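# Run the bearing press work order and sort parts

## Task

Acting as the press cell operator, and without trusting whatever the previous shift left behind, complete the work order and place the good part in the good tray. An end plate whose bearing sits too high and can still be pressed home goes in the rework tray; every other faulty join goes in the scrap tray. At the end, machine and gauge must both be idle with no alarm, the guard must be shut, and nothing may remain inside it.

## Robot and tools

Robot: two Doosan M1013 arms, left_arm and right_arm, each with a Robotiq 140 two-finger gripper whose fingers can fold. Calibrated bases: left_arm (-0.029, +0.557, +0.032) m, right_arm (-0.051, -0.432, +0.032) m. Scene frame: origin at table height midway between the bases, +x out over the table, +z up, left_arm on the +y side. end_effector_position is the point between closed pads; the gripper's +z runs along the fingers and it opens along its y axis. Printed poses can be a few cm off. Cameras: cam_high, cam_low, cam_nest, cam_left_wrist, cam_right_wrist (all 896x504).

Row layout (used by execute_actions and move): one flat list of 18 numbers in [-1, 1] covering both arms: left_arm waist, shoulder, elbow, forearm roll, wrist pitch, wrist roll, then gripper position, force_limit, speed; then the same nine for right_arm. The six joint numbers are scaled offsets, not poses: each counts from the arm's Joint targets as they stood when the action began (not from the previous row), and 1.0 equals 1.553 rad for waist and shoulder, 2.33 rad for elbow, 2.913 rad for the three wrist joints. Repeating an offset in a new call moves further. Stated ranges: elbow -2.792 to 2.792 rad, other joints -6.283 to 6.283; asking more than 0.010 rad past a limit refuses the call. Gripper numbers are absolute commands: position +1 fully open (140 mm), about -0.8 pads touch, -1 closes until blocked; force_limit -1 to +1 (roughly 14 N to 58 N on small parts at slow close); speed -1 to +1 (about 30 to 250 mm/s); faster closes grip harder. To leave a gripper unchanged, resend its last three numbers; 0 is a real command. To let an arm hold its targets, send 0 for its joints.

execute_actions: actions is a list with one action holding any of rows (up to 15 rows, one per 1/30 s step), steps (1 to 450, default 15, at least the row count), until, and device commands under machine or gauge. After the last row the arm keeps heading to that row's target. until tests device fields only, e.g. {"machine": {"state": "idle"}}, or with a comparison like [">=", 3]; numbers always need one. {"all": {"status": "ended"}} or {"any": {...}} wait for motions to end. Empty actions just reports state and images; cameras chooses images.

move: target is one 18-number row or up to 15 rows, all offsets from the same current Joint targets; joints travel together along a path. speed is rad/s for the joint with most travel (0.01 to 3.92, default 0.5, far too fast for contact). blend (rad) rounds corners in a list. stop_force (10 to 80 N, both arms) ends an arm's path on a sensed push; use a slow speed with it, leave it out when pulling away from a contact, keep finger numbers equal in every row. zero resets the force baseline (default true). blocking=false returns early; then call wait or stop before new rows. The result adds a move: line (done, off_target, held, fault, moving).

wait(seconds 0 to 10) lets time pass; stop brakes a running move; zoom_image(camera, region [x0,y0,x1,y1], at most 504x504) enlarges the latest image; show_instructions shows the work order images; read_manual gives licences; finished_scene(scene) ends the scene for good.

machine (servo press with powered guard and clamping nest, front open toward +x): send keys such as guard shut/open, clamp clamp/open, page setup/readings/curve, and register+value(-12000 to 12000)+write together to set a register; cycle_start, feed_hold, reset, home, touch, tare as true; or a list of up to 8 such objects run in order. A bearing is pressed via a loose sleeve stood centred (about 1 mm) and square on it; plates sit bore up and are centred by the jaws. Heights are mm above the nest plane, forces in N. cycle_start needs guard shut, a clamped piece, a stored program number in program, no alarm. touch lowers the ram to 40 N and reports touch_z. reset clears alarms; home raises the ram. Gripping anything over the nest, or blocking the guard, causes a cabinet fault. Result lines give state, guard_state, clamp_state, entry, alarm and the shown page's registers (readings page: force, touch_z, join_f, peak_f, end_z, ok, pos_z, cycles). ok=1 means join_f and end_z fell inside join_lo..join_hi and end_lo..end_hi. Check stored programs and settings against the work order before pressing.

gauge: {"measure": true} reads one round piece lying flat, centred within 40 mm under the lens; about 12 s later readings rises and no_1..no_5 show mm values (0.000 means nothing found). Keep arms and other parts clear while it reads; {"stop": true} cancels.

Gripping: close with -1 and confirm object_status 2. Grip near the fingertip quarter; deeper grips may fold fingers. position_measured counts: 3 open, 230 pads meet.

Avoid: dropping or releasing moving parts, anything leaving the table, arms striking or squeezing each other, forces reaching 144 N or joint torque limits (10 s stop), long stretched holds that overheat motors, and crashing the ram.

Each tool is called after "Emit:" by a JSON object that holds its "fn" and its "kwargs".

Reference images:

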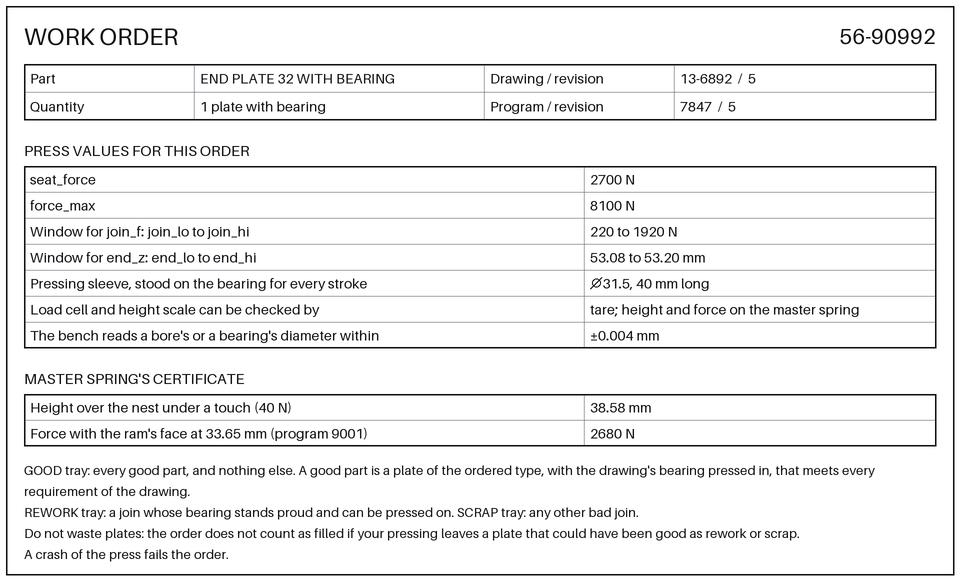

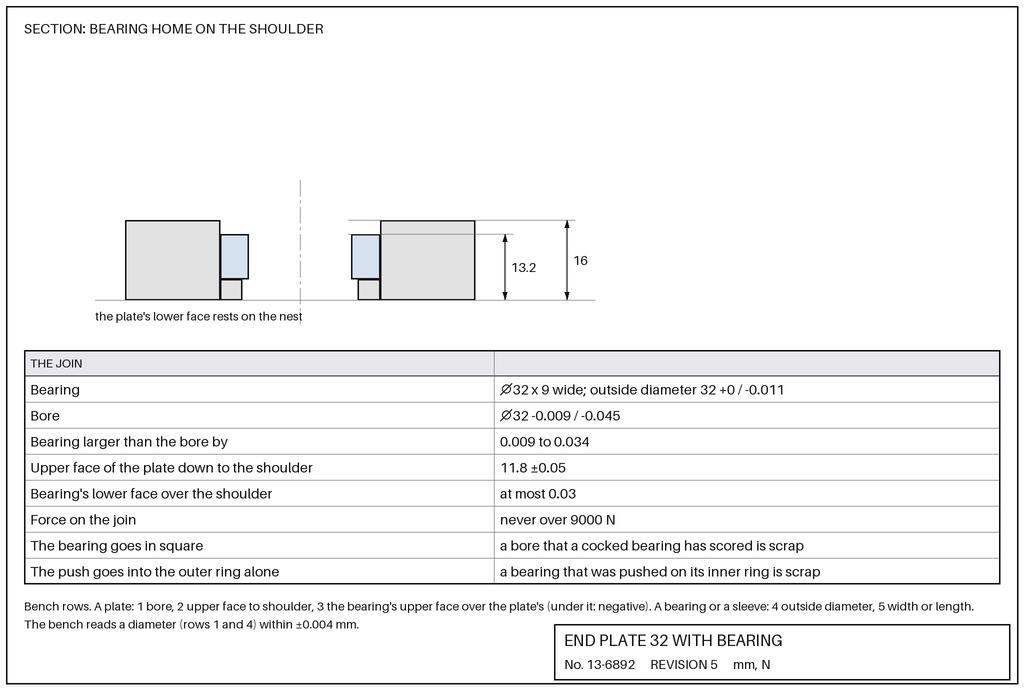

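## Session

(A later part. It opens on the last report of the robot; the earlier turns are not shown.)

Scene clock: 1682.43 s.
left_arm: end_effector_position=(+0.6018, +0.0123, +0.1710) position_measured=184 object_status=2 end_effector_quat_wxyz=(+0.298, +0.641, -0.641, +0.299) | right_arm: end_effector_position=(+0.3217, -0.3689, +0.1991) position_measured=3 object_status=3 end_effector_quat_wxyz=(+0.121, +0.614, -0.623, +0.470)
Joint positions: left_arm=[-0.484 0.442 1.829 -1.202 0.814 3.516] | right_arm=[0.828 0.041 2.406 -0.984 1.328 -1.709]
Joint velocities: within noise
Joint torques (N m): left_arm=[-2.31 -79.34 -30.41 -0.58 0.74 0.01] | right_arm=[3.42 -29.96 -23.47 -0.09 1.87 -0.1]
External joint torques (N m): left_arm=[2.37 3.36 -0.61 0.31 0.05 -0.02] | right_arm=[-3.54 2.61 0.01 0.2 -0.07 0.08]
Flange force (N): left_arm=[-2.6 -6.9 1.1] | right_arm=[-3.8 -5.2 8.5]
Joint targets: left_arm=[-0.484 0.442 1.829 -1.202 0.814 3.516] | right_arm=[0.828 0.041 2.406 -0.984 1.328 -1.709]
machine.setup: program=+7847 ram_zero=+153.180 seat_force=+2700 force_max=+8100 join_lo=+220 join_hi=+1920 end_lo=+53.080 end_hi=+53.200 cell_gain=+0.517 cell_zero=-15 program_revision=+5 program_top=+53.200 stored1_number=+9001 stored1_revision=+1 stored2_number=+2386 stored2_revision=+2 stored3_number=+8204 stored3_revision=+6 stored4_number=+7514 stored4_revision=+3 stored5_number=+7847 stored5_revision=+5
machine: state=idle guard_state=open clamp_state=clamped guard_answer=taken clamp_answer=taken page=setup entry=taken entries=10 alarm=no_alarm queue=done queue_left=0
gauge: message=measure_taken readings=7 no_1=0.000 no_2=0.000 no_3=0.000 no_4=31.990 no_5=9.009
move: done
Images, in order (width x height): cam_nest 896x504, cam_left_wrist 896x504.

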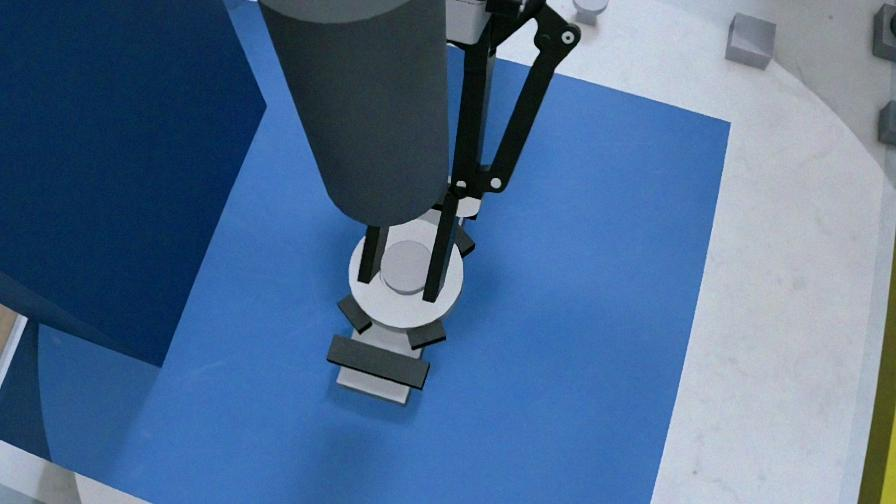

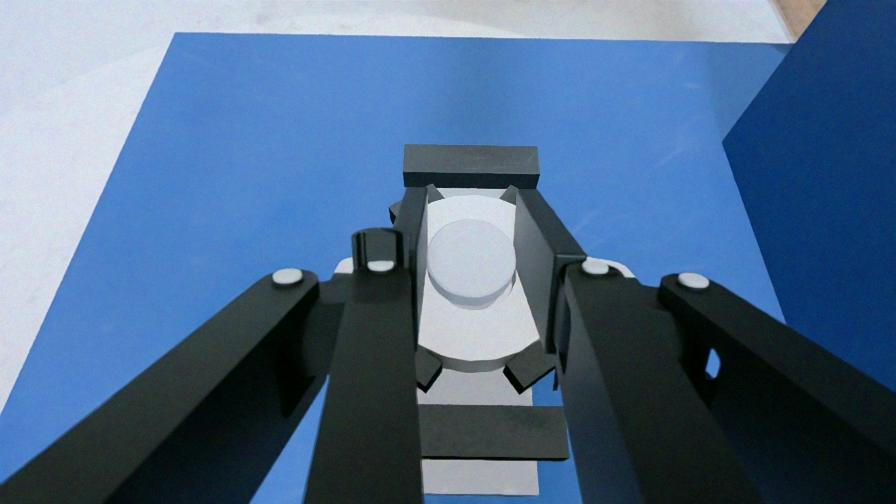

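Emit:
{"fn": "move", "kwargs": {"target": [-0.0007,0.0007,0.00125,-0.0012,-0.0005,0.0017,-1,-0.05,-1,0,0,0,0,0,0,1,1,1], "speed": 0.01, "cameras": ["cam_left_wrist","cam_nest"]}}

Emit:
{"fn": "zoom_image", "kwargs": {"camera": "cam_left_wrist", "region": [420, 210, 530, 320]}}

Emit:
{"fn": "zoom_image", "kwargs": {"camera": "cam_nest", "region": [340, 210, 480, 350]}}

Scene clock: 1708.53 s.
left_arm: end_effector_position=(+0.6004, +0.0120, +0.1690) position_measured=184 object_status=2 end_effector_quat_wxyz=(+0.298, +0.641, -0.641, +0.299) | right_arm: end_effector_position=(+0.3217, -0.3689, +0.1991) position_measured=3 object_status=3 end_effector_quat_wxyz=(+0.121, +0.614, -0.623, +0.470)
Joint positions: left_arm=[-0.485 0.443 1.832 -1.205 0.813 3.521] | right_arm=[0.828 0.041 2.406 -0.984 1.328 -1.709]
Joint velocities: within noise
Joint torques (N m): left_arm=[-2.19 -79.2 -30.41 -0.44 0.75 0.14] | right_arm=[3.35 -30.06 -23.29 0.06 1.87 -0.11]
External joint torques (N m): left_arm=[2.47 2.48 -0.72 0.17 0.05 -0.14] | right_arm=[-3.4 2.88 -0.13 0.07 -0.08 0.08]
Flange force (N): left_arm=[-2.0 -6.2 0.2] | right_arm=[-4.6 -5.4 8.5]
Joint targets: left_arm=[-0.485 0.443 1.832 -1.205 0.813 3.521] | right_arm=[0.828 0.041 2.406 -0.984 1.328 -1.709]
machine.setup: program=+7847 ram_zero=+153.180 seat_force=+2700 force_max=+8100 join_lo=+220 join_hi=+1920 end_lo=+53.080 end_hi=+53.200 cell_gain=+0.517 cell_zero=-15 program_revision=+5 program_top=+53.200 stored1_number=+9001 stored1_revision=+1 stored2_number=+2386 stored2_revision=+2 stored3_number=+8204 stored3_revision=+6 stored4_number=+7514 stored4_revision=+3 stored5_number=+7847 stored5_revision=+5
machine: state=idle guard_state=open clamp_state=clamped guard_answer=taken clamp_answer=taken page=setup entry=taken entries=10 alarm=no_alarm queue=done queue_left=0
gauge: message=measure_taken readings=7 no_1=0.000 no_2=0.000 no_3=0.000 no_4=31.990 no_5=9.009
move: done
Images, in order (width x height): cam_nest 896x504, cam_left_wrist 896x504.

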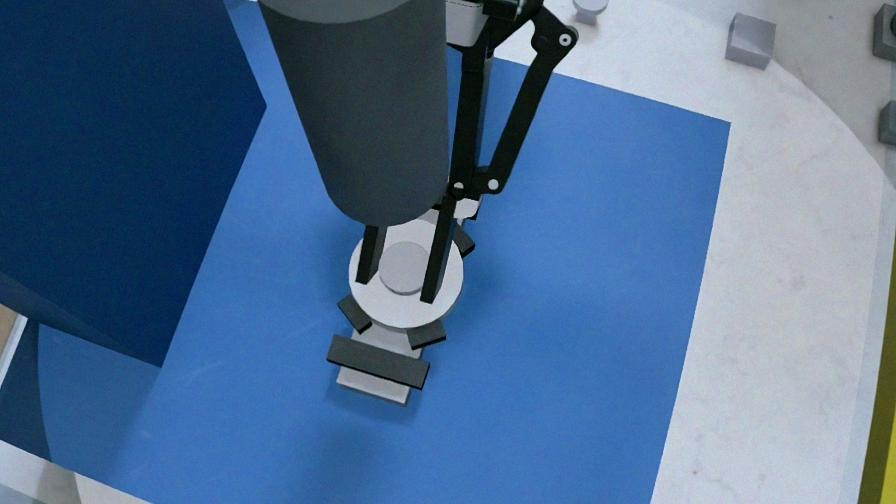

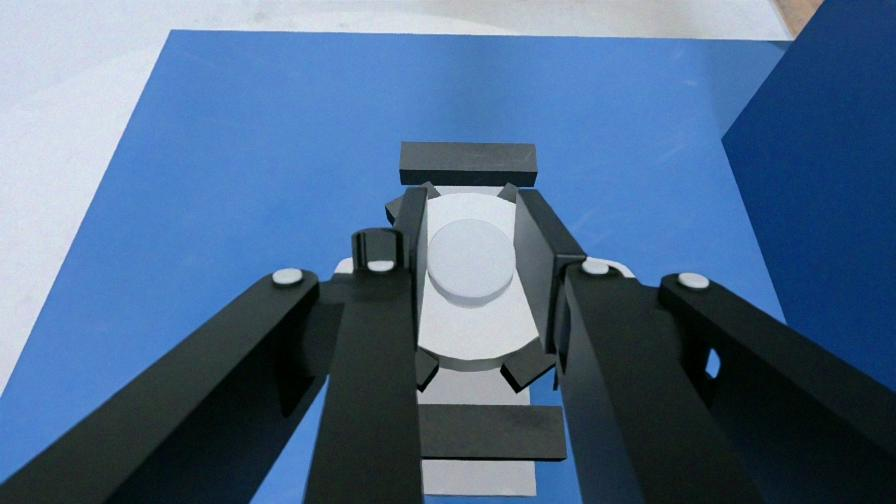

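Scaled by 4.582.

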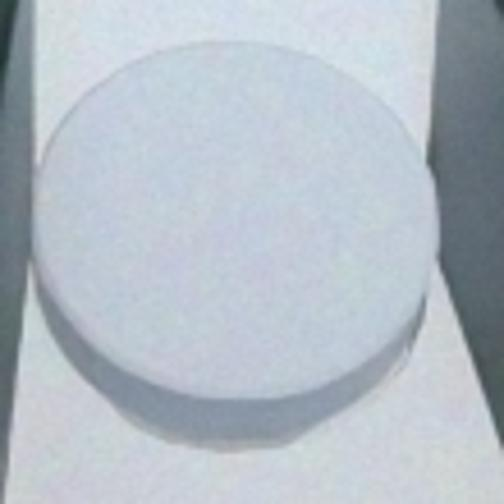

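Scaled by 3.600.

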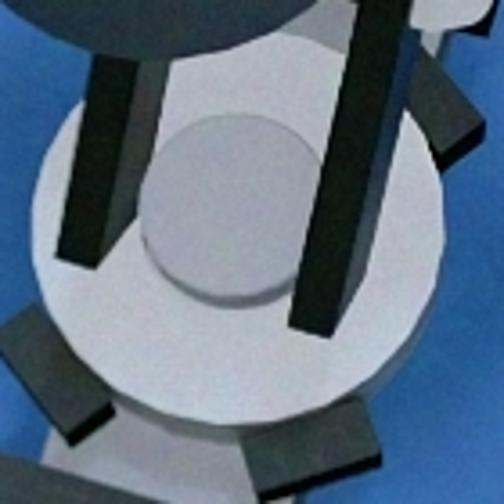

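Emit:
{"fn": "move", "kwargs": {"target": [0,0.0021,0.00077,-0.0015,-0.0006,0.0022,-1,-0.05,-1,0,0,0,0,0,0,1,1,1], "speed": 0.01, "stop_force": 10, "cameras": ["cam_left_wrist","cam_nest"]}}

Emit:
{"fn": "zoom_image", "kwargs": {"camera": "cam_left_wrist", "region": [420, 210, 530, 320]}}

Scene clock: 1725.80 s.
left_arm: end_effector_position=(+0.6005, +0.0120, +0.1675) position_measured=184 object_status=2 end_effector_quat_wxyz=(+0.299, +0.641, -0.641, +0.299) | right_arm: end_effector_position=(+0.3217, -0.3689, +0.1991) position_measured=3 object_status=3 end_effector_quat_wxyz=(+0.121, +0.614, -0.623, +0.470)
Joint positions: left_arm=[-0.485 0.445 1.833 -1.208 0.812 3.524] | right_arm=[0.828 0.041 2.406 -0.984 1.328 -1.709]
Joint velocities: within noise
Joint torques (N m): left_arm=[-7.09 -67.49 -25.22 0.81 -0.25 0.12] | right_arm=[3.18 -29.93 -23.48 0.02 1.86 -0.09]
External joint torques (N m): left_arm=[7.18 -7.81 -5.48 -1.09 1.05 -0.12] | right_arm=[-3.27 2.6 0.08 0.09 -0.06 0.07]
Flange force (N): left_arm=[2.5 -6.0 -14.0] | right_arm=[-3.9 -4.8 8.2]
Joint targets: left_arm=[-0.485 0.445 1.833 -1.208 0.812 3.524] | right_arm=[0.828 0.041 2.406 -0.984 1.328 -1.709]
machine.setup: program=+7847 ram_zero=+153.180 seat_force=+2700 force_max=+8100 join_lo=+220 join_hi=+1920 end_lo=+53.080 end_hi=+53.200 cell_gain=+0.517 cell_zero=-15 program_revision=+5 program_top=+53.200 stored1_number=+9001 stored1_revision=+1 stored2_number=+2386 stored2_revision=+2 stored3_number=+8204 stored3_revision=+6 stored4_number=+7514 stored4_revision=+3 stored5_number=+7847 stored5_revision=+5
machine: state=idle guard_state=open clamp_state=clamped guard_answer=taken clamp_answer=taken page=setup entry=taken entries=10 alarm=no_alarm queue=done queue_left=0
gauge: message=measure_taken readings=7 no_1=0.000 no_2=0.000 no_3=0.000 no_4=31.990 no_5=9.009
move: contact (left_arm)
Images, in order (width x height): cam_nest 896x504, cam_left_wrist 896x504.

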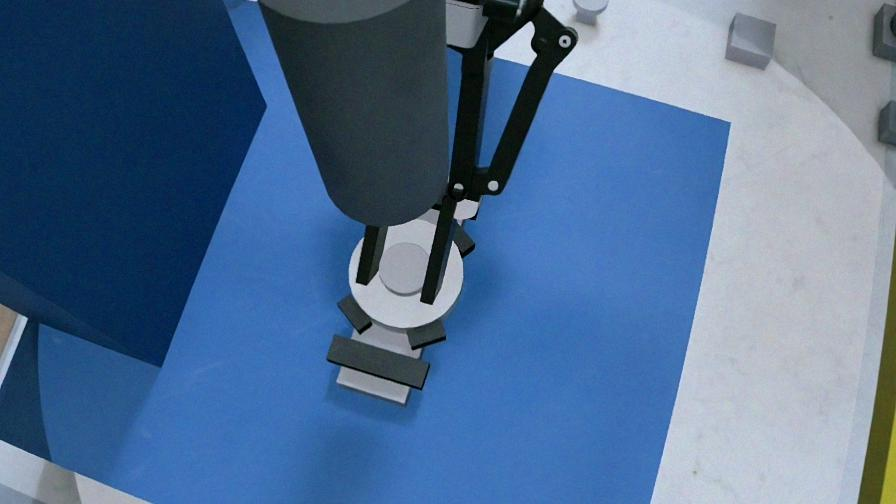

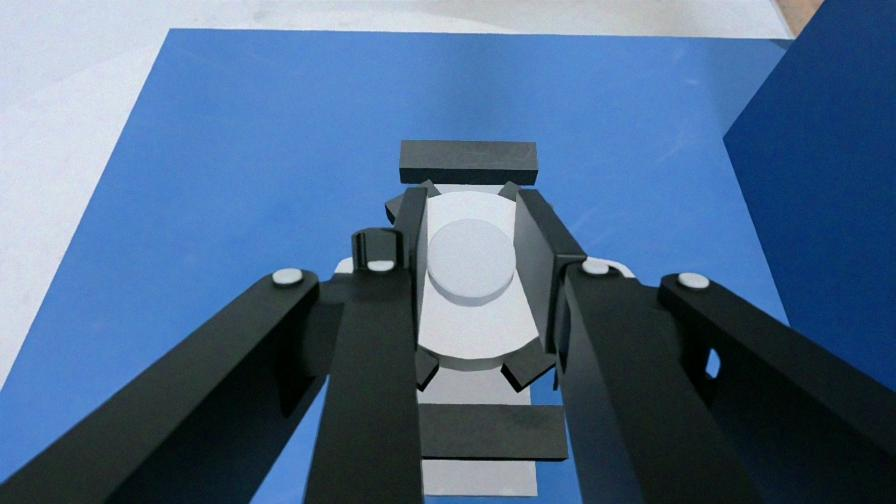

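Scaled by 4.582.

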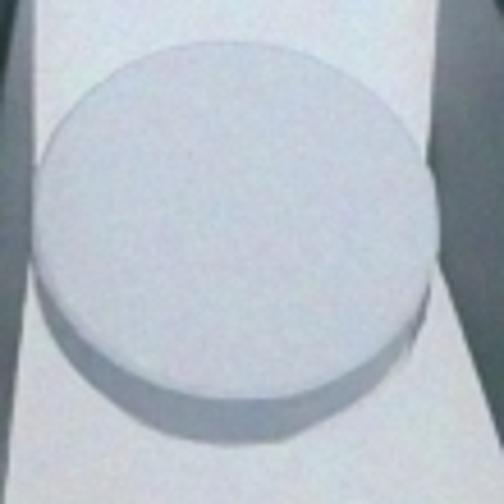

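Emit:
{"fn": "execute_actions", "kwargs": {"actions": [{"rows":[[0,0,0,0,0,0,-0.2,-1,-1,0,0,0,0,0,0,1,1,1]],"steps":30}], "cameras": ["cam_left_wrist","cam_nest"]}}

Emit:
{"fn": "zoom_image", "kwargs": {"camera": "cam_left_wrist", "region": [420, 210, 530, 320]}}

Emit:
{"fn": "zoom_image", "kwargs": {"camera": "cam_nest", "region": [340, 210, 480, 350]}}

Scene clock: 1735.33 s.
left_arm: end_effector_position=(+0.6005, +0.0120, +0.1675) position_measured=154 object_status=3 end_effector_quat_wxyz=(+0.298, +0.641, -0.641, +0.299) | right_arm: end_effector_position=(+0.3217, -0.3689, +0.1991) position_measured=3 object_status=3 end_effector_quat_wxyz=(+0.121, +0.614, -0.623, +0.470)
Joint positions: left_arm=[-0.485 0.445 1.833 -1.208 0.812 3.524] | right_arm=[0.828 0.041 2.406 -0.984 1.328 -1.709]
Joint velocities: within noise
Joint torques (N m): left_arm=[-2.64 -79.08 -30.09 -0.38 0.74 0.11] | right_arm=[3.38 -30.1 -23.15 0.04 1.88 -0.11]
External joint torques (N m): left_arm=[2.77 3.04 -0.78 0.11 0.06 -0.11] | right_arm=[-3.5 2.72 -0.26 0.07 -0.07 0.08]
Flange force (N): left_arm=[-2.6 -7.0 0.6] | right_arm=[-4.2 -5.7 8.4]
Joint targets: left_arm=[-0.485 0.445 1.833 -1.208 0.812 3.524] | right_arm=[0.828 0.041 2.406 -0.984 1.328 -1.709]
machine.setup: program=+7847 ram_zero=+153.180 seat_force=+2700 force_max=+8100 join_lo=+220 join_hi=+1920 end_lo=+53.080 end_hi=+53.200 cell_gain=+0.517 cell_zero=-15 program_revision=+5 program_top=+53.200 stored1_number=+9001 stored1_revision=+1 stored2_number=+2386 stored2_revision=+2 stored3_number=+8204 stored3_revision=+6 stored4_number=+7514 stored4_revision=+3 stored5_number=+7847 stored5_revision=+5
machine: state=idle guard_state=open clamp_state=clamped guard_answer=taken clamp_answer=taken page=setup entry=taken entries=10 alarm=no_alarm queue=done queue_left=0
gauge: message=measure_taken readings=7 no_1=0.000 no_2=0.000 no_3=0.000 no_4=31.990 no_5=9.009
Images, in order (width x height): cam_nest 896x504, cam_left_wrist 896x504.

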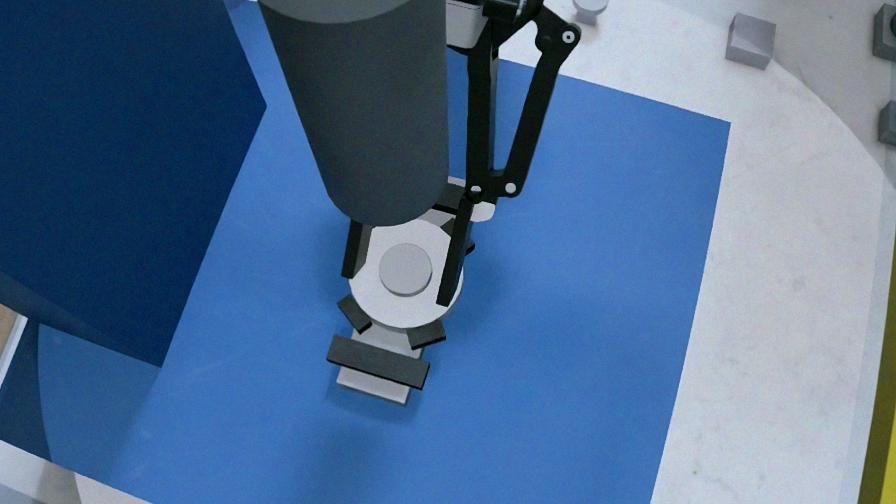

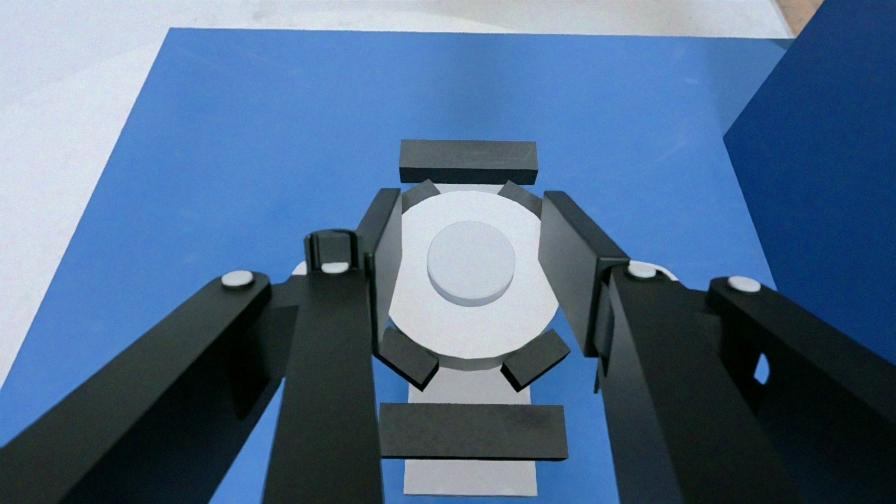

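Scaled by 4.582.

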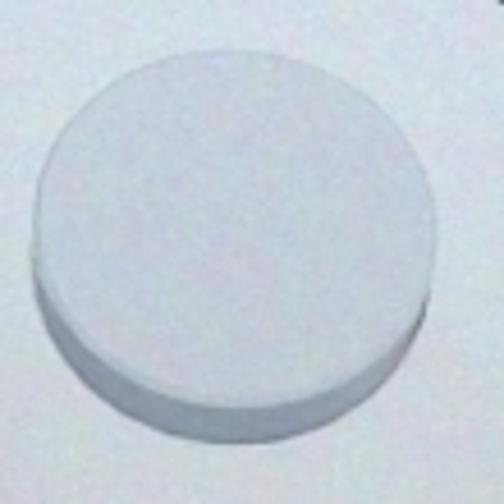

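Scaled by 3.600.

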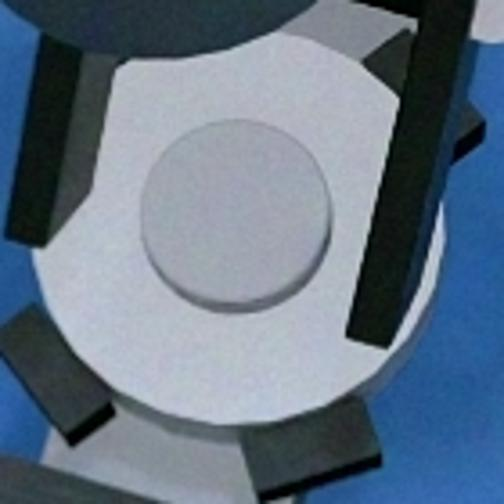

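Emit:
{"fn": "move", "kwargs": {"target": [[-0.0016,-0.0147,-0.007,0.0115,0.0043,-0.0175,-0.2,-1,-1,0,0,0,0,0,0,1,1,1],[0.1242,-0.0523,0.0317,0.0285,0.0473,0.0227,-0.2,-1,-1,0,0,0,0,0,0,1,1,1],[0.1513,-0.1674,-0.0674,0.4147,-0.1383,-0.6701,-0.2,-1,-1,0,0,0,0,0,0,1,1,1],[0.2399,-0.0191,0.0545,0.4147,-0.3153,-0.6701,-0.08,-1,-1,0,0,0,0,0,0,1,1,1]], "speed": [0.06,0.3,0.9,0.6], "cameras": ["cam_left_wrist","cam_nest"]}}

Emit:
{"fn": "zoom_image", "kwargs": {"camera": "cam_left_wrist", "region": [380, 60, 560, 240]}}

Emit:
{"fn": "zoom_image", "kwargs": {"camera": "cam_nest", "region": [340, 210, 480, 350]}}

Scene clock: 1758.93 s.
left_arm: end_effector_position=(+0.8624, +0.4935, +0.1358) position_measured=139 object_status=0 end_effector_quat_wxyz=(+0.023, +0.905, -0.051, +0.422) | right_arm: end_effector_position=(+0.3217, -0.3689, +0.1991) position_measured=3 object_status=3 end_effector_quat_wxyz=(+0.121, +0.614, -0.623, +0.470)
Joint positions: left_arm=[-0.112 0.415 1.96 0 -0.107 1.572] | right_arm=[0.828 0.041 2.406 -0.984 1.328 -1.709]
Joint velocities: within noise
Joint torques (N m): left_arm=[-2.69 -76.96 -30.92 2.92 -2.3 0.08] | right_arm=[3.2 -30.27 -23.28 0.02 1.86 -0.08]
External joint torques (N m): left_arm=[2.73 3.26 -0.88 0.12 0.11 -0.08] | right_arm=[-3.44 3.07 -0.15 0.08 -0.06 0.05]
Flange force (N): left_arm=[0.0 0.0 0.0] | right_arm=[-5.0 -5.5 8.5]
Joint targets: left_arm=[-0.112 0.415 1.960 0.000 -0.107 1.572] | right_arm=[0.828 0.041 2.406 -0.984 1.328 -1.709]
machine.setup: program=+7847 ram_zero=+153.180 seat_force=+2700 force_max=+8100 join_lo=+220 join_hi=+1920 end_lo=+53.080 end_hi=+53.200 cell_gain=+0.517 cell_zero=-15 program_revision=+5 program_top=+53.200 stored1_number=+9001 stored1_revision=+1 stored2_number=+2386 stored2_revision=+2 stored3_number=+8204 stored3_revision=+6 stored4_number=+7514 stored4_revision=+3 stored5_number=+7847 stored5_revision=+5
machine: state=idle guard_state=open clamp_state=clamped guard_answer=taken clamp_answer=taken page=setup entry=taken entries=10 alarm=no_alarm queue=done queue_left=0
gauge: message=measure_taken readings=7 no_1=0.000 no_2=0.000 no_3=0.000 no_4=31.990 no_5=9.009
move: done
Images, in order (width x height): cam_nest 896x504, cam_left_wrist 896x504.

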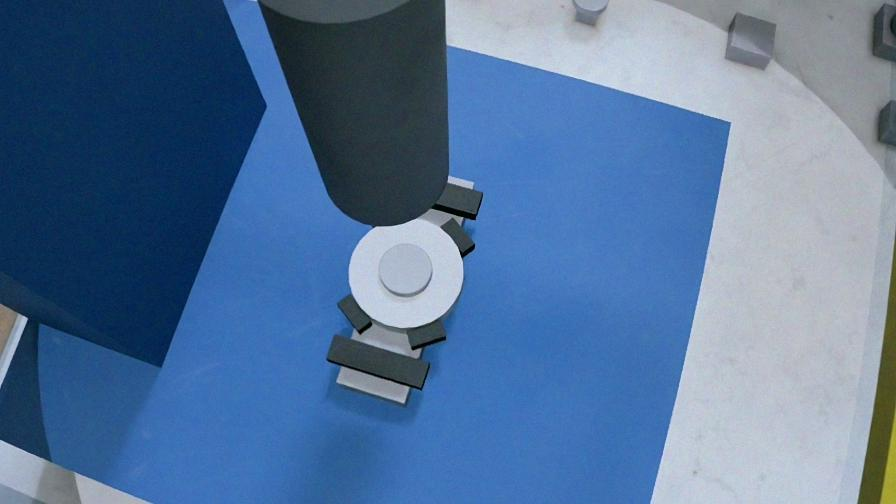

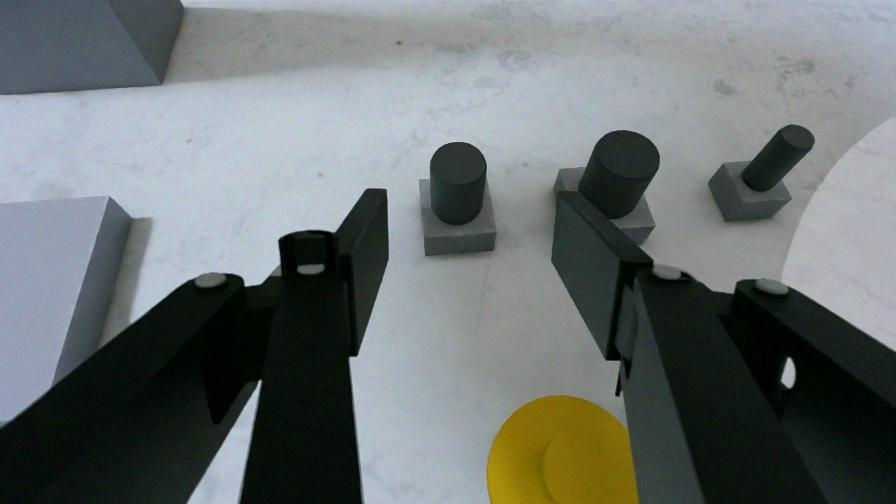

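Scaled by 2.800.

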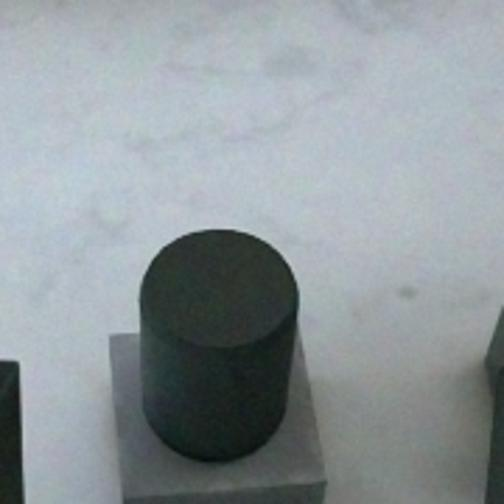

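Scaled by 3.600.

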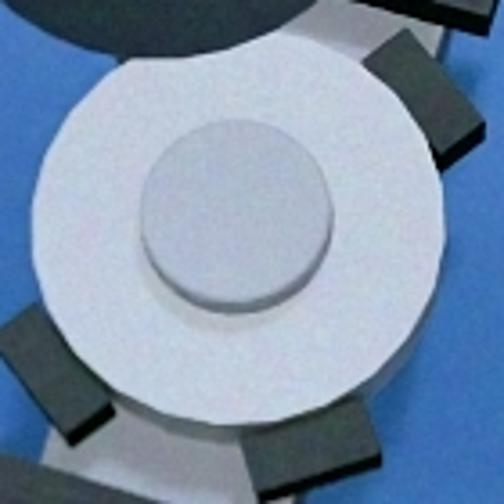

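Emit:
{"fn": "move", "kwargs": {"target": [[0.0017,0.1157,-0.0651,0,-0.0093,0,-0.08,-1,-1,0,0,0,0,0,0,1,1,1],[0.0017,0.1157,-0.0651,0,-0.0093,0,-1,-0.02,-1,0,0,0,0,0,0,1,1,1]], "speed": 0.1, "cameras": ["cam_left_wrist"]}}

Emit:
{"fn": "zoom_image", "kwargs": {"camera": "cam_left_wrist", "region": [400, 170, 560, 330]}}

Scene clock: 1779.57 s.
left_arm: end_effector_position=(+0.9478, +0.4867, +0.0710) position_measured=184 object_status=0 end_effector_quat_wxyz=(+0.022, +0.905, -0.049, +0.422) | right_arm: end_effector_position=(+0.3217, -0.3689, +0.1991) position_measured=3 object_status=3 end_effector_quat_wxyz=(+0.121, +0.614, -0.623, +0.470)
Joint positions: left_arm=[-0.11 0.595 1.808 0 -0.134 1.572] | right_arm=[0.828 0.041 2.406 -0.984 1.328 -1.709]
Joint velocities: within noise
Joint torques (N m): left_arm=[-2.48 -89.88 -28.91 2.81 -1.72 0.08] | right_arm=[3.16 -30.46 -23.31 0.01 1.9 -0.12]
External joint torques (N m): left_arm=[2.51 -0.34 -2.18 0.15 -0.49 -0.08] | right_arm=[-3.23 3.09 -0.11 0.1 -0.1 0.1]
Flange force (N): left_arm=[0.0 0.0 0.0] | right_arm=[-5.3 -5.1 8.2]
Joint targets: left_arm=[-0.110 0.595 1.808 0.000 -0.134 1.572] | right_arm=[0.828 0.041 2.406 -0.984 1.328 -1.709]
machine.setup: program=+7847 ram_zero=+153.180 seat_force=+2700 force_max=+8100 join_lo=+220 join_hi=+1920 end_lo=+53.080 end_hi=+53.200 cell_gain=+0.517 cell_zero=-15 program_revision=+5 program_top=+53.200 stored1_number=+9001 stored1_revision=+1 stored2_number=+2386 stored2_revision=+2 stored3_number=+8204 stored3_revision=+6 stored4_number=+7514 stored4_revision=+3 stored5_number=+7847 stored5_revision=+5
machine: state=idle guard_state=open clamp_state=clamped guard_answer=taken clamp_answer=taken page=setup entry=taken entries=10 alarm=no_alarm queue=done queue_left=0
gauge: message=measure_taken readings=7 no_1=0.000 no_2=0.000 no_3=0.000 no_4=31.990 no_5=9.009
move: done
Images, in order (width x height): cam_left_wrist 896x504.

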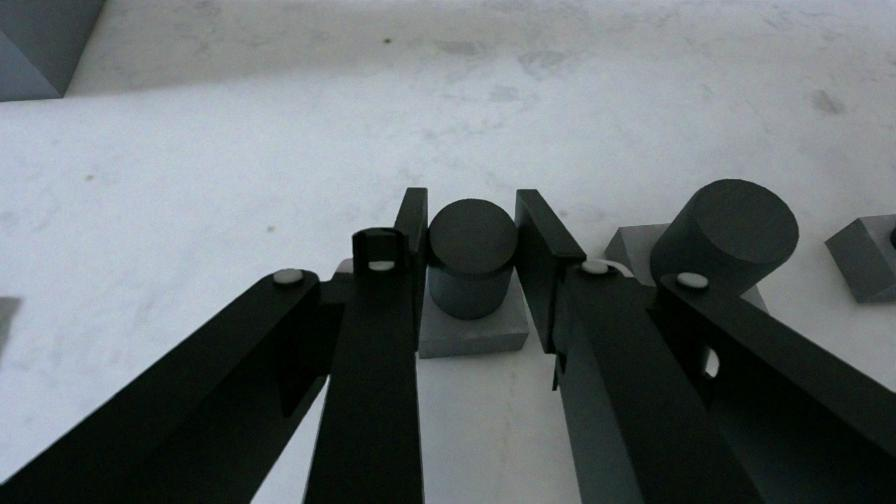

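Scaled by 3.150.

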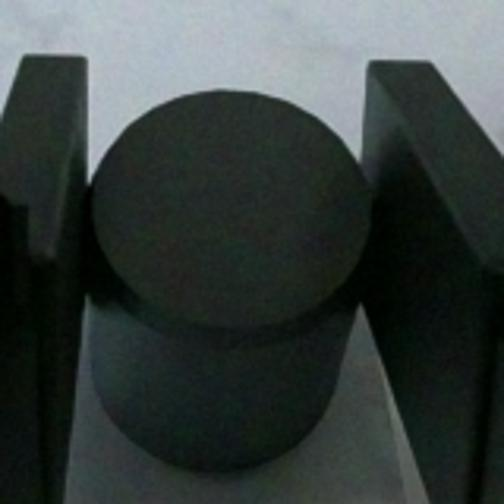

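Emit:
{"fn": "move", "kwargs": {"target": [[0,-0.0456,-0.0097,0,0.0321,0,-1,-0.02,-1,0,0,0,0,0,0,1,1,1],[-0.0902,-0.264,-0.0567,0,0.1864,0,-1,-0.02,-1,0,0,0,0,0,0,1,1,1]], "speed": [0.15,0.6], "blend": [0.02,0], "cameras": []}}

Emit:
{"fn": "move", "kwargs": {"target": [[-0.0271,0.1013,0.0931,-0.3785,0.191,0.6794,-1,-0.02,-1,0,0,0,0,0,0,1,1,1],[-0.1495,0.142,0.0571,-0.3956,0.1473,0.6429,-1,-0.02,-1,0,0,0,0,0,0,1,1,1]], "speed": [0.8,0.2], "cameras": ["cam_left_wrist","cam_nest","cam_low"]}}

Emit:
{"fn": "zoom_image", "kwargs": {"camera": "cam_left_wrist", "region": [390, 180, 570, 400]}}

Emit:
{"fn": "zoom_image", "kwargs": {"camera": "cam_nest", "region": [340, 210, 480, 350]}}

Scene clock: 1802.57 s.
left_arm: end_effector_position=(+0.8564, +0.3693, +0.4201) position_measured=184 object_status=2 end_effector_quat_wxyz=(+0.052, +0.900, -0.113, +0.419) | right_arm: end_effector_position=(+0.3217, -0.3689, +0.1991) position_measured=3 object_status=3 end_effector_quat_wxyz=(+0.121, +0.614, -0.623, +0.470)
Joint positions: left_arm=[-0.25 0.185 1.676 0 0.409 1.572] | right_arm=[0.828 0.041 2.406 -0.984 1.328 -1.709]
Joint velocities: within noise
Joint torques (N m): left_arm=[-2.63 -66.19 -43.4 4.06 -3.06 0.09] | right_arm=[3.44 -30.3 -23.32 0.04 1.93 -0.1]
External joint torques (N m): left_arm=[2.69 4.55 0.55 0.11 0.88 -0.1] | right_arm=[-3.56 3.11 -0.09 0.08 -0.13 0.07]
Flange force (N): left_arm=[3.1 -3.8 5.7] | right_arm=[-5.0 -5.6 9.0]
Joint targets: left_arm=[-0.250 0.185 1.676 0.000 0.409 1.572] | right_arm=[0.828 0.041 2.406 -0.984 1.328 -1.709]
machine.setup: program=+7847 ram_zero=+153.180 seat_force=+2700 force_max=+8100 join_lo=+220 join_hi=+1920 end_lo=+53.080 end_hi=+53.200 cell_gain=+0.517 cell_zero=-15 program_revision=+5 program_top=+53.200 stored1_number=+9001 stored1_revision=+1 stored2_number=+2386 stored2_revision=+2 stored3_number=+8204 stored3_revision=+6 stored4_number=+7514 stored4_revision=+3 stored5_number=+7847 stored5_revision=+5
machine: state=idle guard_state=open clamp_state=clamped guard_answer=taken clamp_answer=taken page=setup entry=taken entries=10 alarm=no_alarm queue=done queue_left=0
gauge: message=measure_taken readings=7 no_1=0.000 no_2=0.000 no_3=0.000 no_4=31.990 no_5=9.009
move: done
No camera images: "cameras" was empty.

Scene clock: 1816.30 s.
left_arm: end_effector_position=(+0.6013, +0.0187, +0.2037) position_measured=184 object_status=2 end_effector_quat_wxyz=(+0.298, +0.642, -0.641, +0.298) | right_arm: end_effector_position=(+0.3217, -0.3689, +0.1991) position_measured=3 object_status=3 end_effector_quat_wxyz=(+0.121, +0.614, -0.623, +0.470)
Joint positions: left_arm=[-0.476 0.405 1.813 -1.15 0.841 3.448] | right_arm=[0.828 0.041 2.406 -0.984 1.328 -1.709]
Joint velocities: within noise
Joint torques (N m): left_arm=[-20.64 -111.99 -57.97 -3.81 2.32 0.21] | right_arm=[3.46 -30.3 -23.4 0.03 1.85 -0.11]
External joint torques (N m): left_arm=[20.75 38.18 25.37 3.7 -1.68 -0.21] | right_arm=[-3.54 2.82 -0.06 0.08 -0.05 0.09]
External joint torques when the fault began: left_arm=[59.7 39.66 38.05 4.46 -2.32 -0.38]
Flange force (N): left_arm=[-56.3 -14.1 13.0] | right_arm=[-4.3 -5.4 8.7]
Flange force when the fault began (N): left_arm=[-101.8 -18.2 -26.5]
Joint targets: left_arm=[-0.476 0.405 1.813 -1.150 0.841 3.448] | right_arm=[0.828 0.041 2.406 -0.984 1.328 -1.709]
Tool commands: left_gripper/position=-1.0 left_gripper/force_limit=-0.019608 left_gripper/speed=-1.0 right_gripper/position=+1.0 right_gripper/force_limit=+1.0 right_gripper/speed=+1.0
FORCE FAULT: contact force on the left arm reached its limit, and that arm stopped for 10 seconds. The contact can be on any part of that arm, not only on its tool. That arm's remaining commands of this call were not run. That arm's target is now where it stood when the stop ended, not its last command. That arm accepts commands again.
machine.setup: program=+7847 ram_zero=+153.180 seat_force=+2700 force_max=+8100 join_lo=+220 join_hi=+1920 end_lo=+53.080 end_hi=+53.200 cell_gain=+0.517 cell_zero=-15 program_revision=+5 program_top=+53.200 stored1_number=+9001 stored1_revision=+1 stored2_number=+2386 stored2_revision=+2 stored3_number=+8204 stored3_revision=+6 stored4_number=+7514 stored4_revision=+3 stored5_number=+7847 stored5_revision=+5
machine: state=idle guard_state=open clamp_state=clamped guard_answer=taken clamp_answer=taken page=setup entry=taken entries=10 alarm=no_alarm queue=done queue_left=0
gauge: message=measure_taken readings=7 no_1=0.000 no_2=0.000 no_3=0.000 no_4=31.990 no_5=9.009
move: fault (left_arm)
Images, in order (width x height): cam_low 896x504, cam_nest 896x504, cam_left_wrist 896x504.

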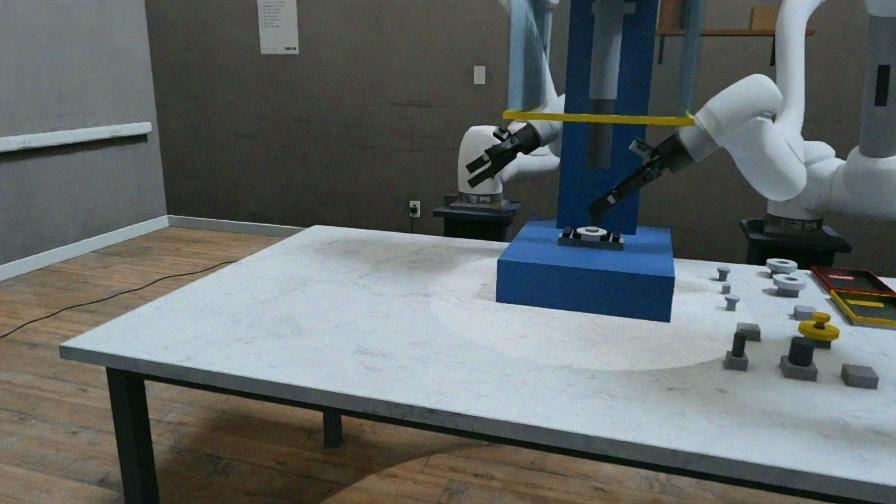

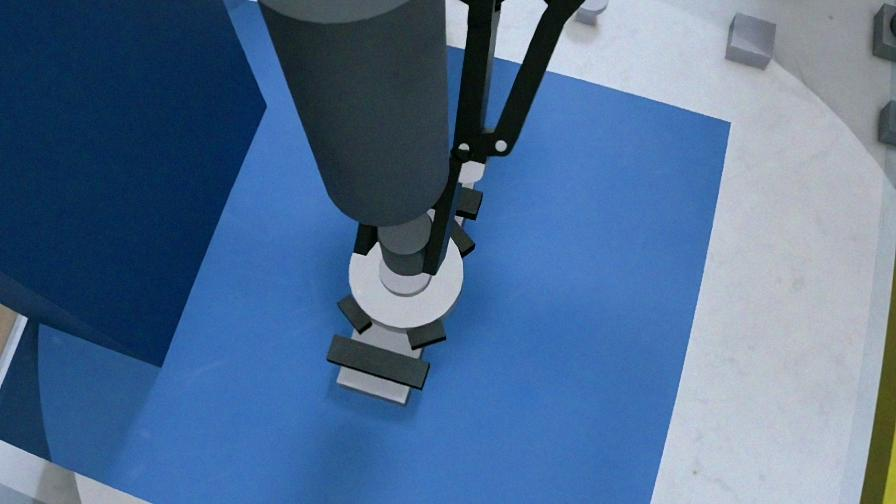

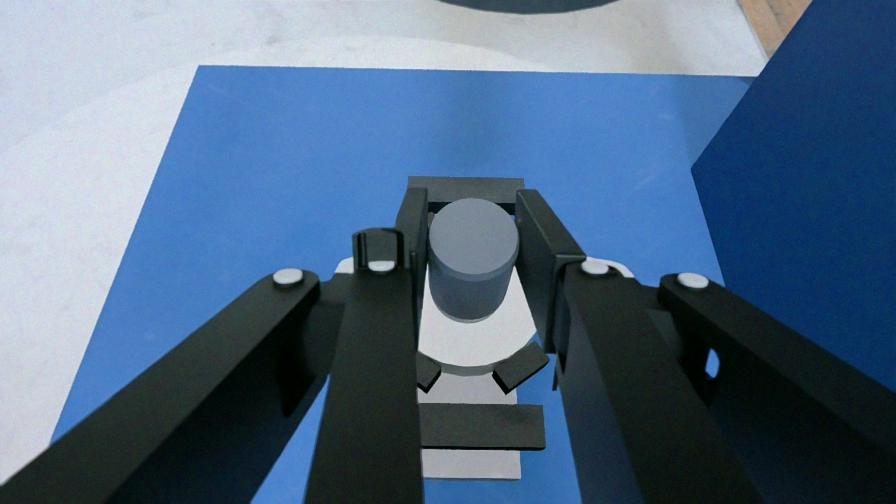

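Scaled by 2.291.

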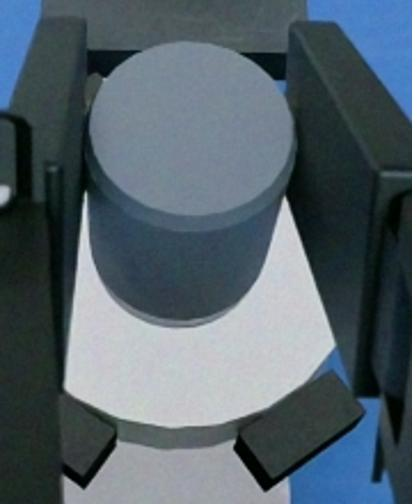

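Scaled by 3.600.

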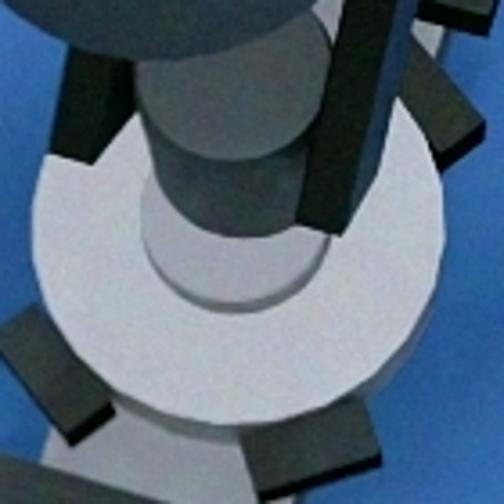

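Emit:
{"fn": "move", "kwargs": {"target": [0.0083,0,0.0058,-0.0038,-0.0019,0.0059,-1,-0.02,-1,0,0,0,0,0,0,1,1,1], "speed": 0.04, "cameras": ["cam_low","cam_left_wrist"]}}

Emit:
{"fn": "zoom_image", "kwargs": {"camera": "cam_low", "region": [480, 80, 780, 260]}}

Scene clock: 1835.30 s.
left_arm: end_effector_position=(+0.6041, +0.0289, +0.1977) position_measured=184 object_status=2 end_effector_quat_wxyz=(+0.296, +0.646, -0.637, +0.300) | right_arm: end_effector_position=(+0.3217, -0.3689, +0.1991) position_measured=3 object_status=3 end_effector_quat_wxyz=(+0.121, +0.614, -0.623, +0.470)
Joint positions: left_arm=[-0.463 0.405 1.826 -1.161 0.836 3.465] | right_arm=[0.828 0.041 2.406 -0.984 1.328 -1.709]
Joint velocities: within noise
Joint torques (N m): left_arm=[-2.79 -78.03 -32.9 -0.7 0.77 0.11] | right_arm=[3.43 -30.15 -23.56 0.05 1.82 -0.12]
External joint torques (N m): left_arm=[2.86 4.62 0.66 0.55 -0.09 -0.11] | right_arm=[-3.66 2.82 0.14 0.05 -0.01 0.1]
Flange force (N): left_arm=[-4.3 -6.6 1.4] | right_arm=[-4.1 -5.3 9.2]
Joint targets: left_arm=[-0.463 0.405 1.826 -1.161 0.836 3.465] | right_arm=[0.828 0.041 2.406 -0.984 1.328 -1.709]
machine.setup: program=+7847 ram_zero=+153.180 seat_force=+2700 force_max=+8100 join_lo=+220 join_hi=+1920 end_lo=+53.080 end_hi=+53.200 cell_gain=+0.517 cell_zero=-15 program_revision=+5 program_top=+53.200 stored1_number=+9001 stored1_revision=+1 stored2_number=+2386 stored2_revision=+2 stored3_number=+8204 stored3_revision=+6 stored4_number=+7514 stored4_revision=+3 stored5_number=+7847 stored5_revision=+5
machine: state=idle guard_state=open clamp_state=clamped guard_answer=taken clamp_answer=taken page=setup entry=taken entries=10 alarm=no_alarm queue=done queue_left=0
gauge: message=measure_taken readings=7 no_1=0.000 no_2=0.000 no_3=0.000 no_4=31.990 no_5=9.009
move: done
Images, in order (width x height): cam_low 896x504, cam_left_wrist 896x504.

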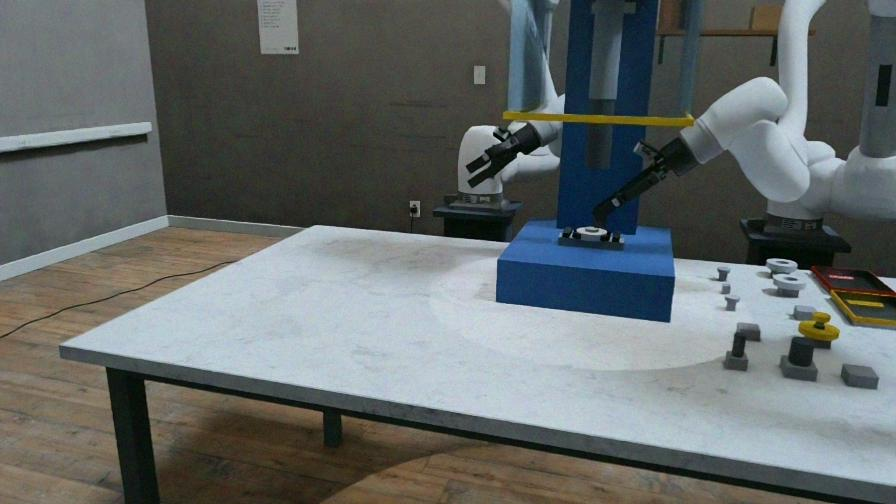

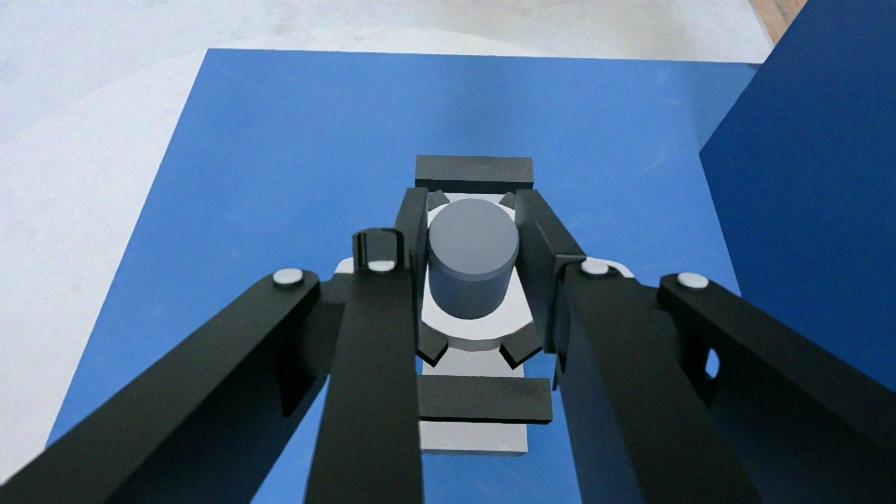

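Scaled by 1.680.

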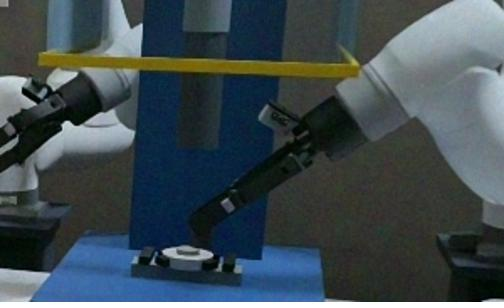

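Emit:
{"fn": "move", "kwargs": {"target": [[0.11,-0.0404,0.0287,0.0201,0.0445,0.0295,-1,-0.02,-1,0,0,0,0,0,0,1,1,1],[0.1372,-0.1417,-0.0644,0.3986,-0.1466,-0.6498,-1,-0.02,-1,0,0,0,0,0,0,1,1,1],[0.2273,0.0768,-0.0175,0.3986,-0.3009,-0.6498,-1,-0.02,-1,0,0,0,0,0,0,1,1,1],[0.2273,0.122,-0.0077,0.3986,-0.333,-0.6498,-1,-0.02,-1,0,0,0,0,0,0,1,1,1],[0.2273,0.122,-0.0077,0.3986,-0.333,-0.6498,-0.08,-1,-1,0,0,0,0,0,0,1,1,1]], "speed": [0.3,0.9,0.6,0.08,0.1], "cameras": ["cam_left_wrist"]}}

Scene clock: 1869.30 s.
left_arm: end_effector_position=(+0.9479, +0.4862, +0.0719) position_measured=139 object_status=0 end_effector_quat_wxyz=(+0.022, +0.905, -0.049, +0.422) | right_arm: end_effector_position=(+0.3217, -0.3689, +0.1991) position_measured=3 object_status=3 end_effector_quat_wxyz=(+0.121, +0.614, -0.623, +0.470)
Joint positions: left_arm=[-0.11 0.594 1.809 0 -0.134 1.572] | right_arm=[0.828 0.041 2.406 -0.984 1.328 -1.709]
Joint velocities: within noise
Joint torques (N m): left_arm=[-2.55 -93.05 -30.12 2.79 -2.32 0.11] | right_arm=[3.47 -30.42 -23.23 0 1.91 -0.08]
External joint torques (N m): left_arm=[2.46 3.52 -0.78 0.16 0.14 -0.11] | right_arm=[-3.56 3.14 -0.13 0.12 -0.11 0.06]
Flange force (N): left_arm=[0.0 0.0 0.0] | right_arm=[-5.1 -5.7 8.9]
Joint targets: left_arm=[-0.110 0.594 1.809 0.000 -0.134 1.572] | right_arm=[0.828 0.041 2.406 -0.984 1.328 -1.709]
machine.setup: program=+7847 ram_zero=+153.180 seat_force=+2700 force_max=+8100 join_lo=+220 join_hi=+1920 end_lo=+53.080 end_hi=+53.200 cell_gain=+0.517 cell_zero=-15 program_revision=+5 program_top=+53.200 stored1_number=+9001 stored1_revision=+1 stored2_number=+2386 stored2_revision=+2 stored3_number=+8204 stored3_revision=+6 stored4_number=+7514 stored4_revision=+3 stored5_number=+7847 stored5_revision=+5
machine: state=idle guard_state=open clamp_state=clamped guard_answer=taken clamp_answer=taken page=setup entry=taken entries=10 alarm=no_alarm queue=done queue_left=0
gauge: message=measure_taken readings=7 no_1=0.000 no_2=0.000 no_3=0.000 no_4=31.990 no_5=9.009
move: done
Images, in order (width x height): cam_left_wrist 896x504.

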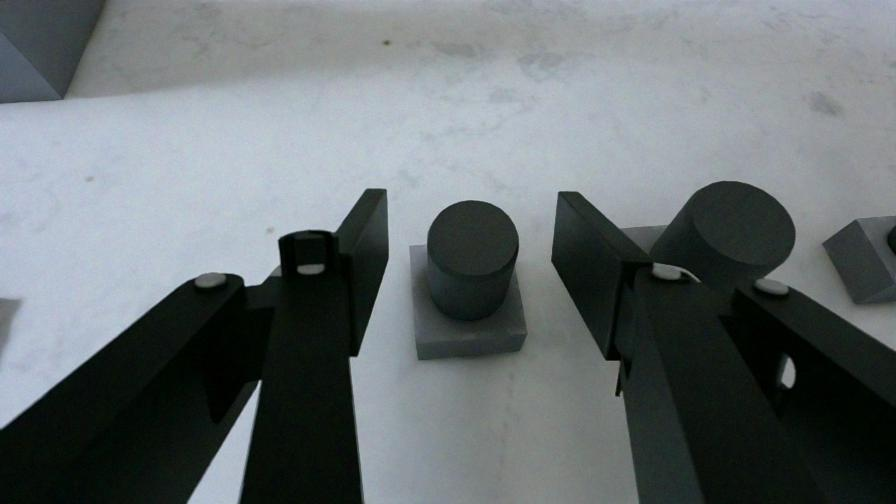

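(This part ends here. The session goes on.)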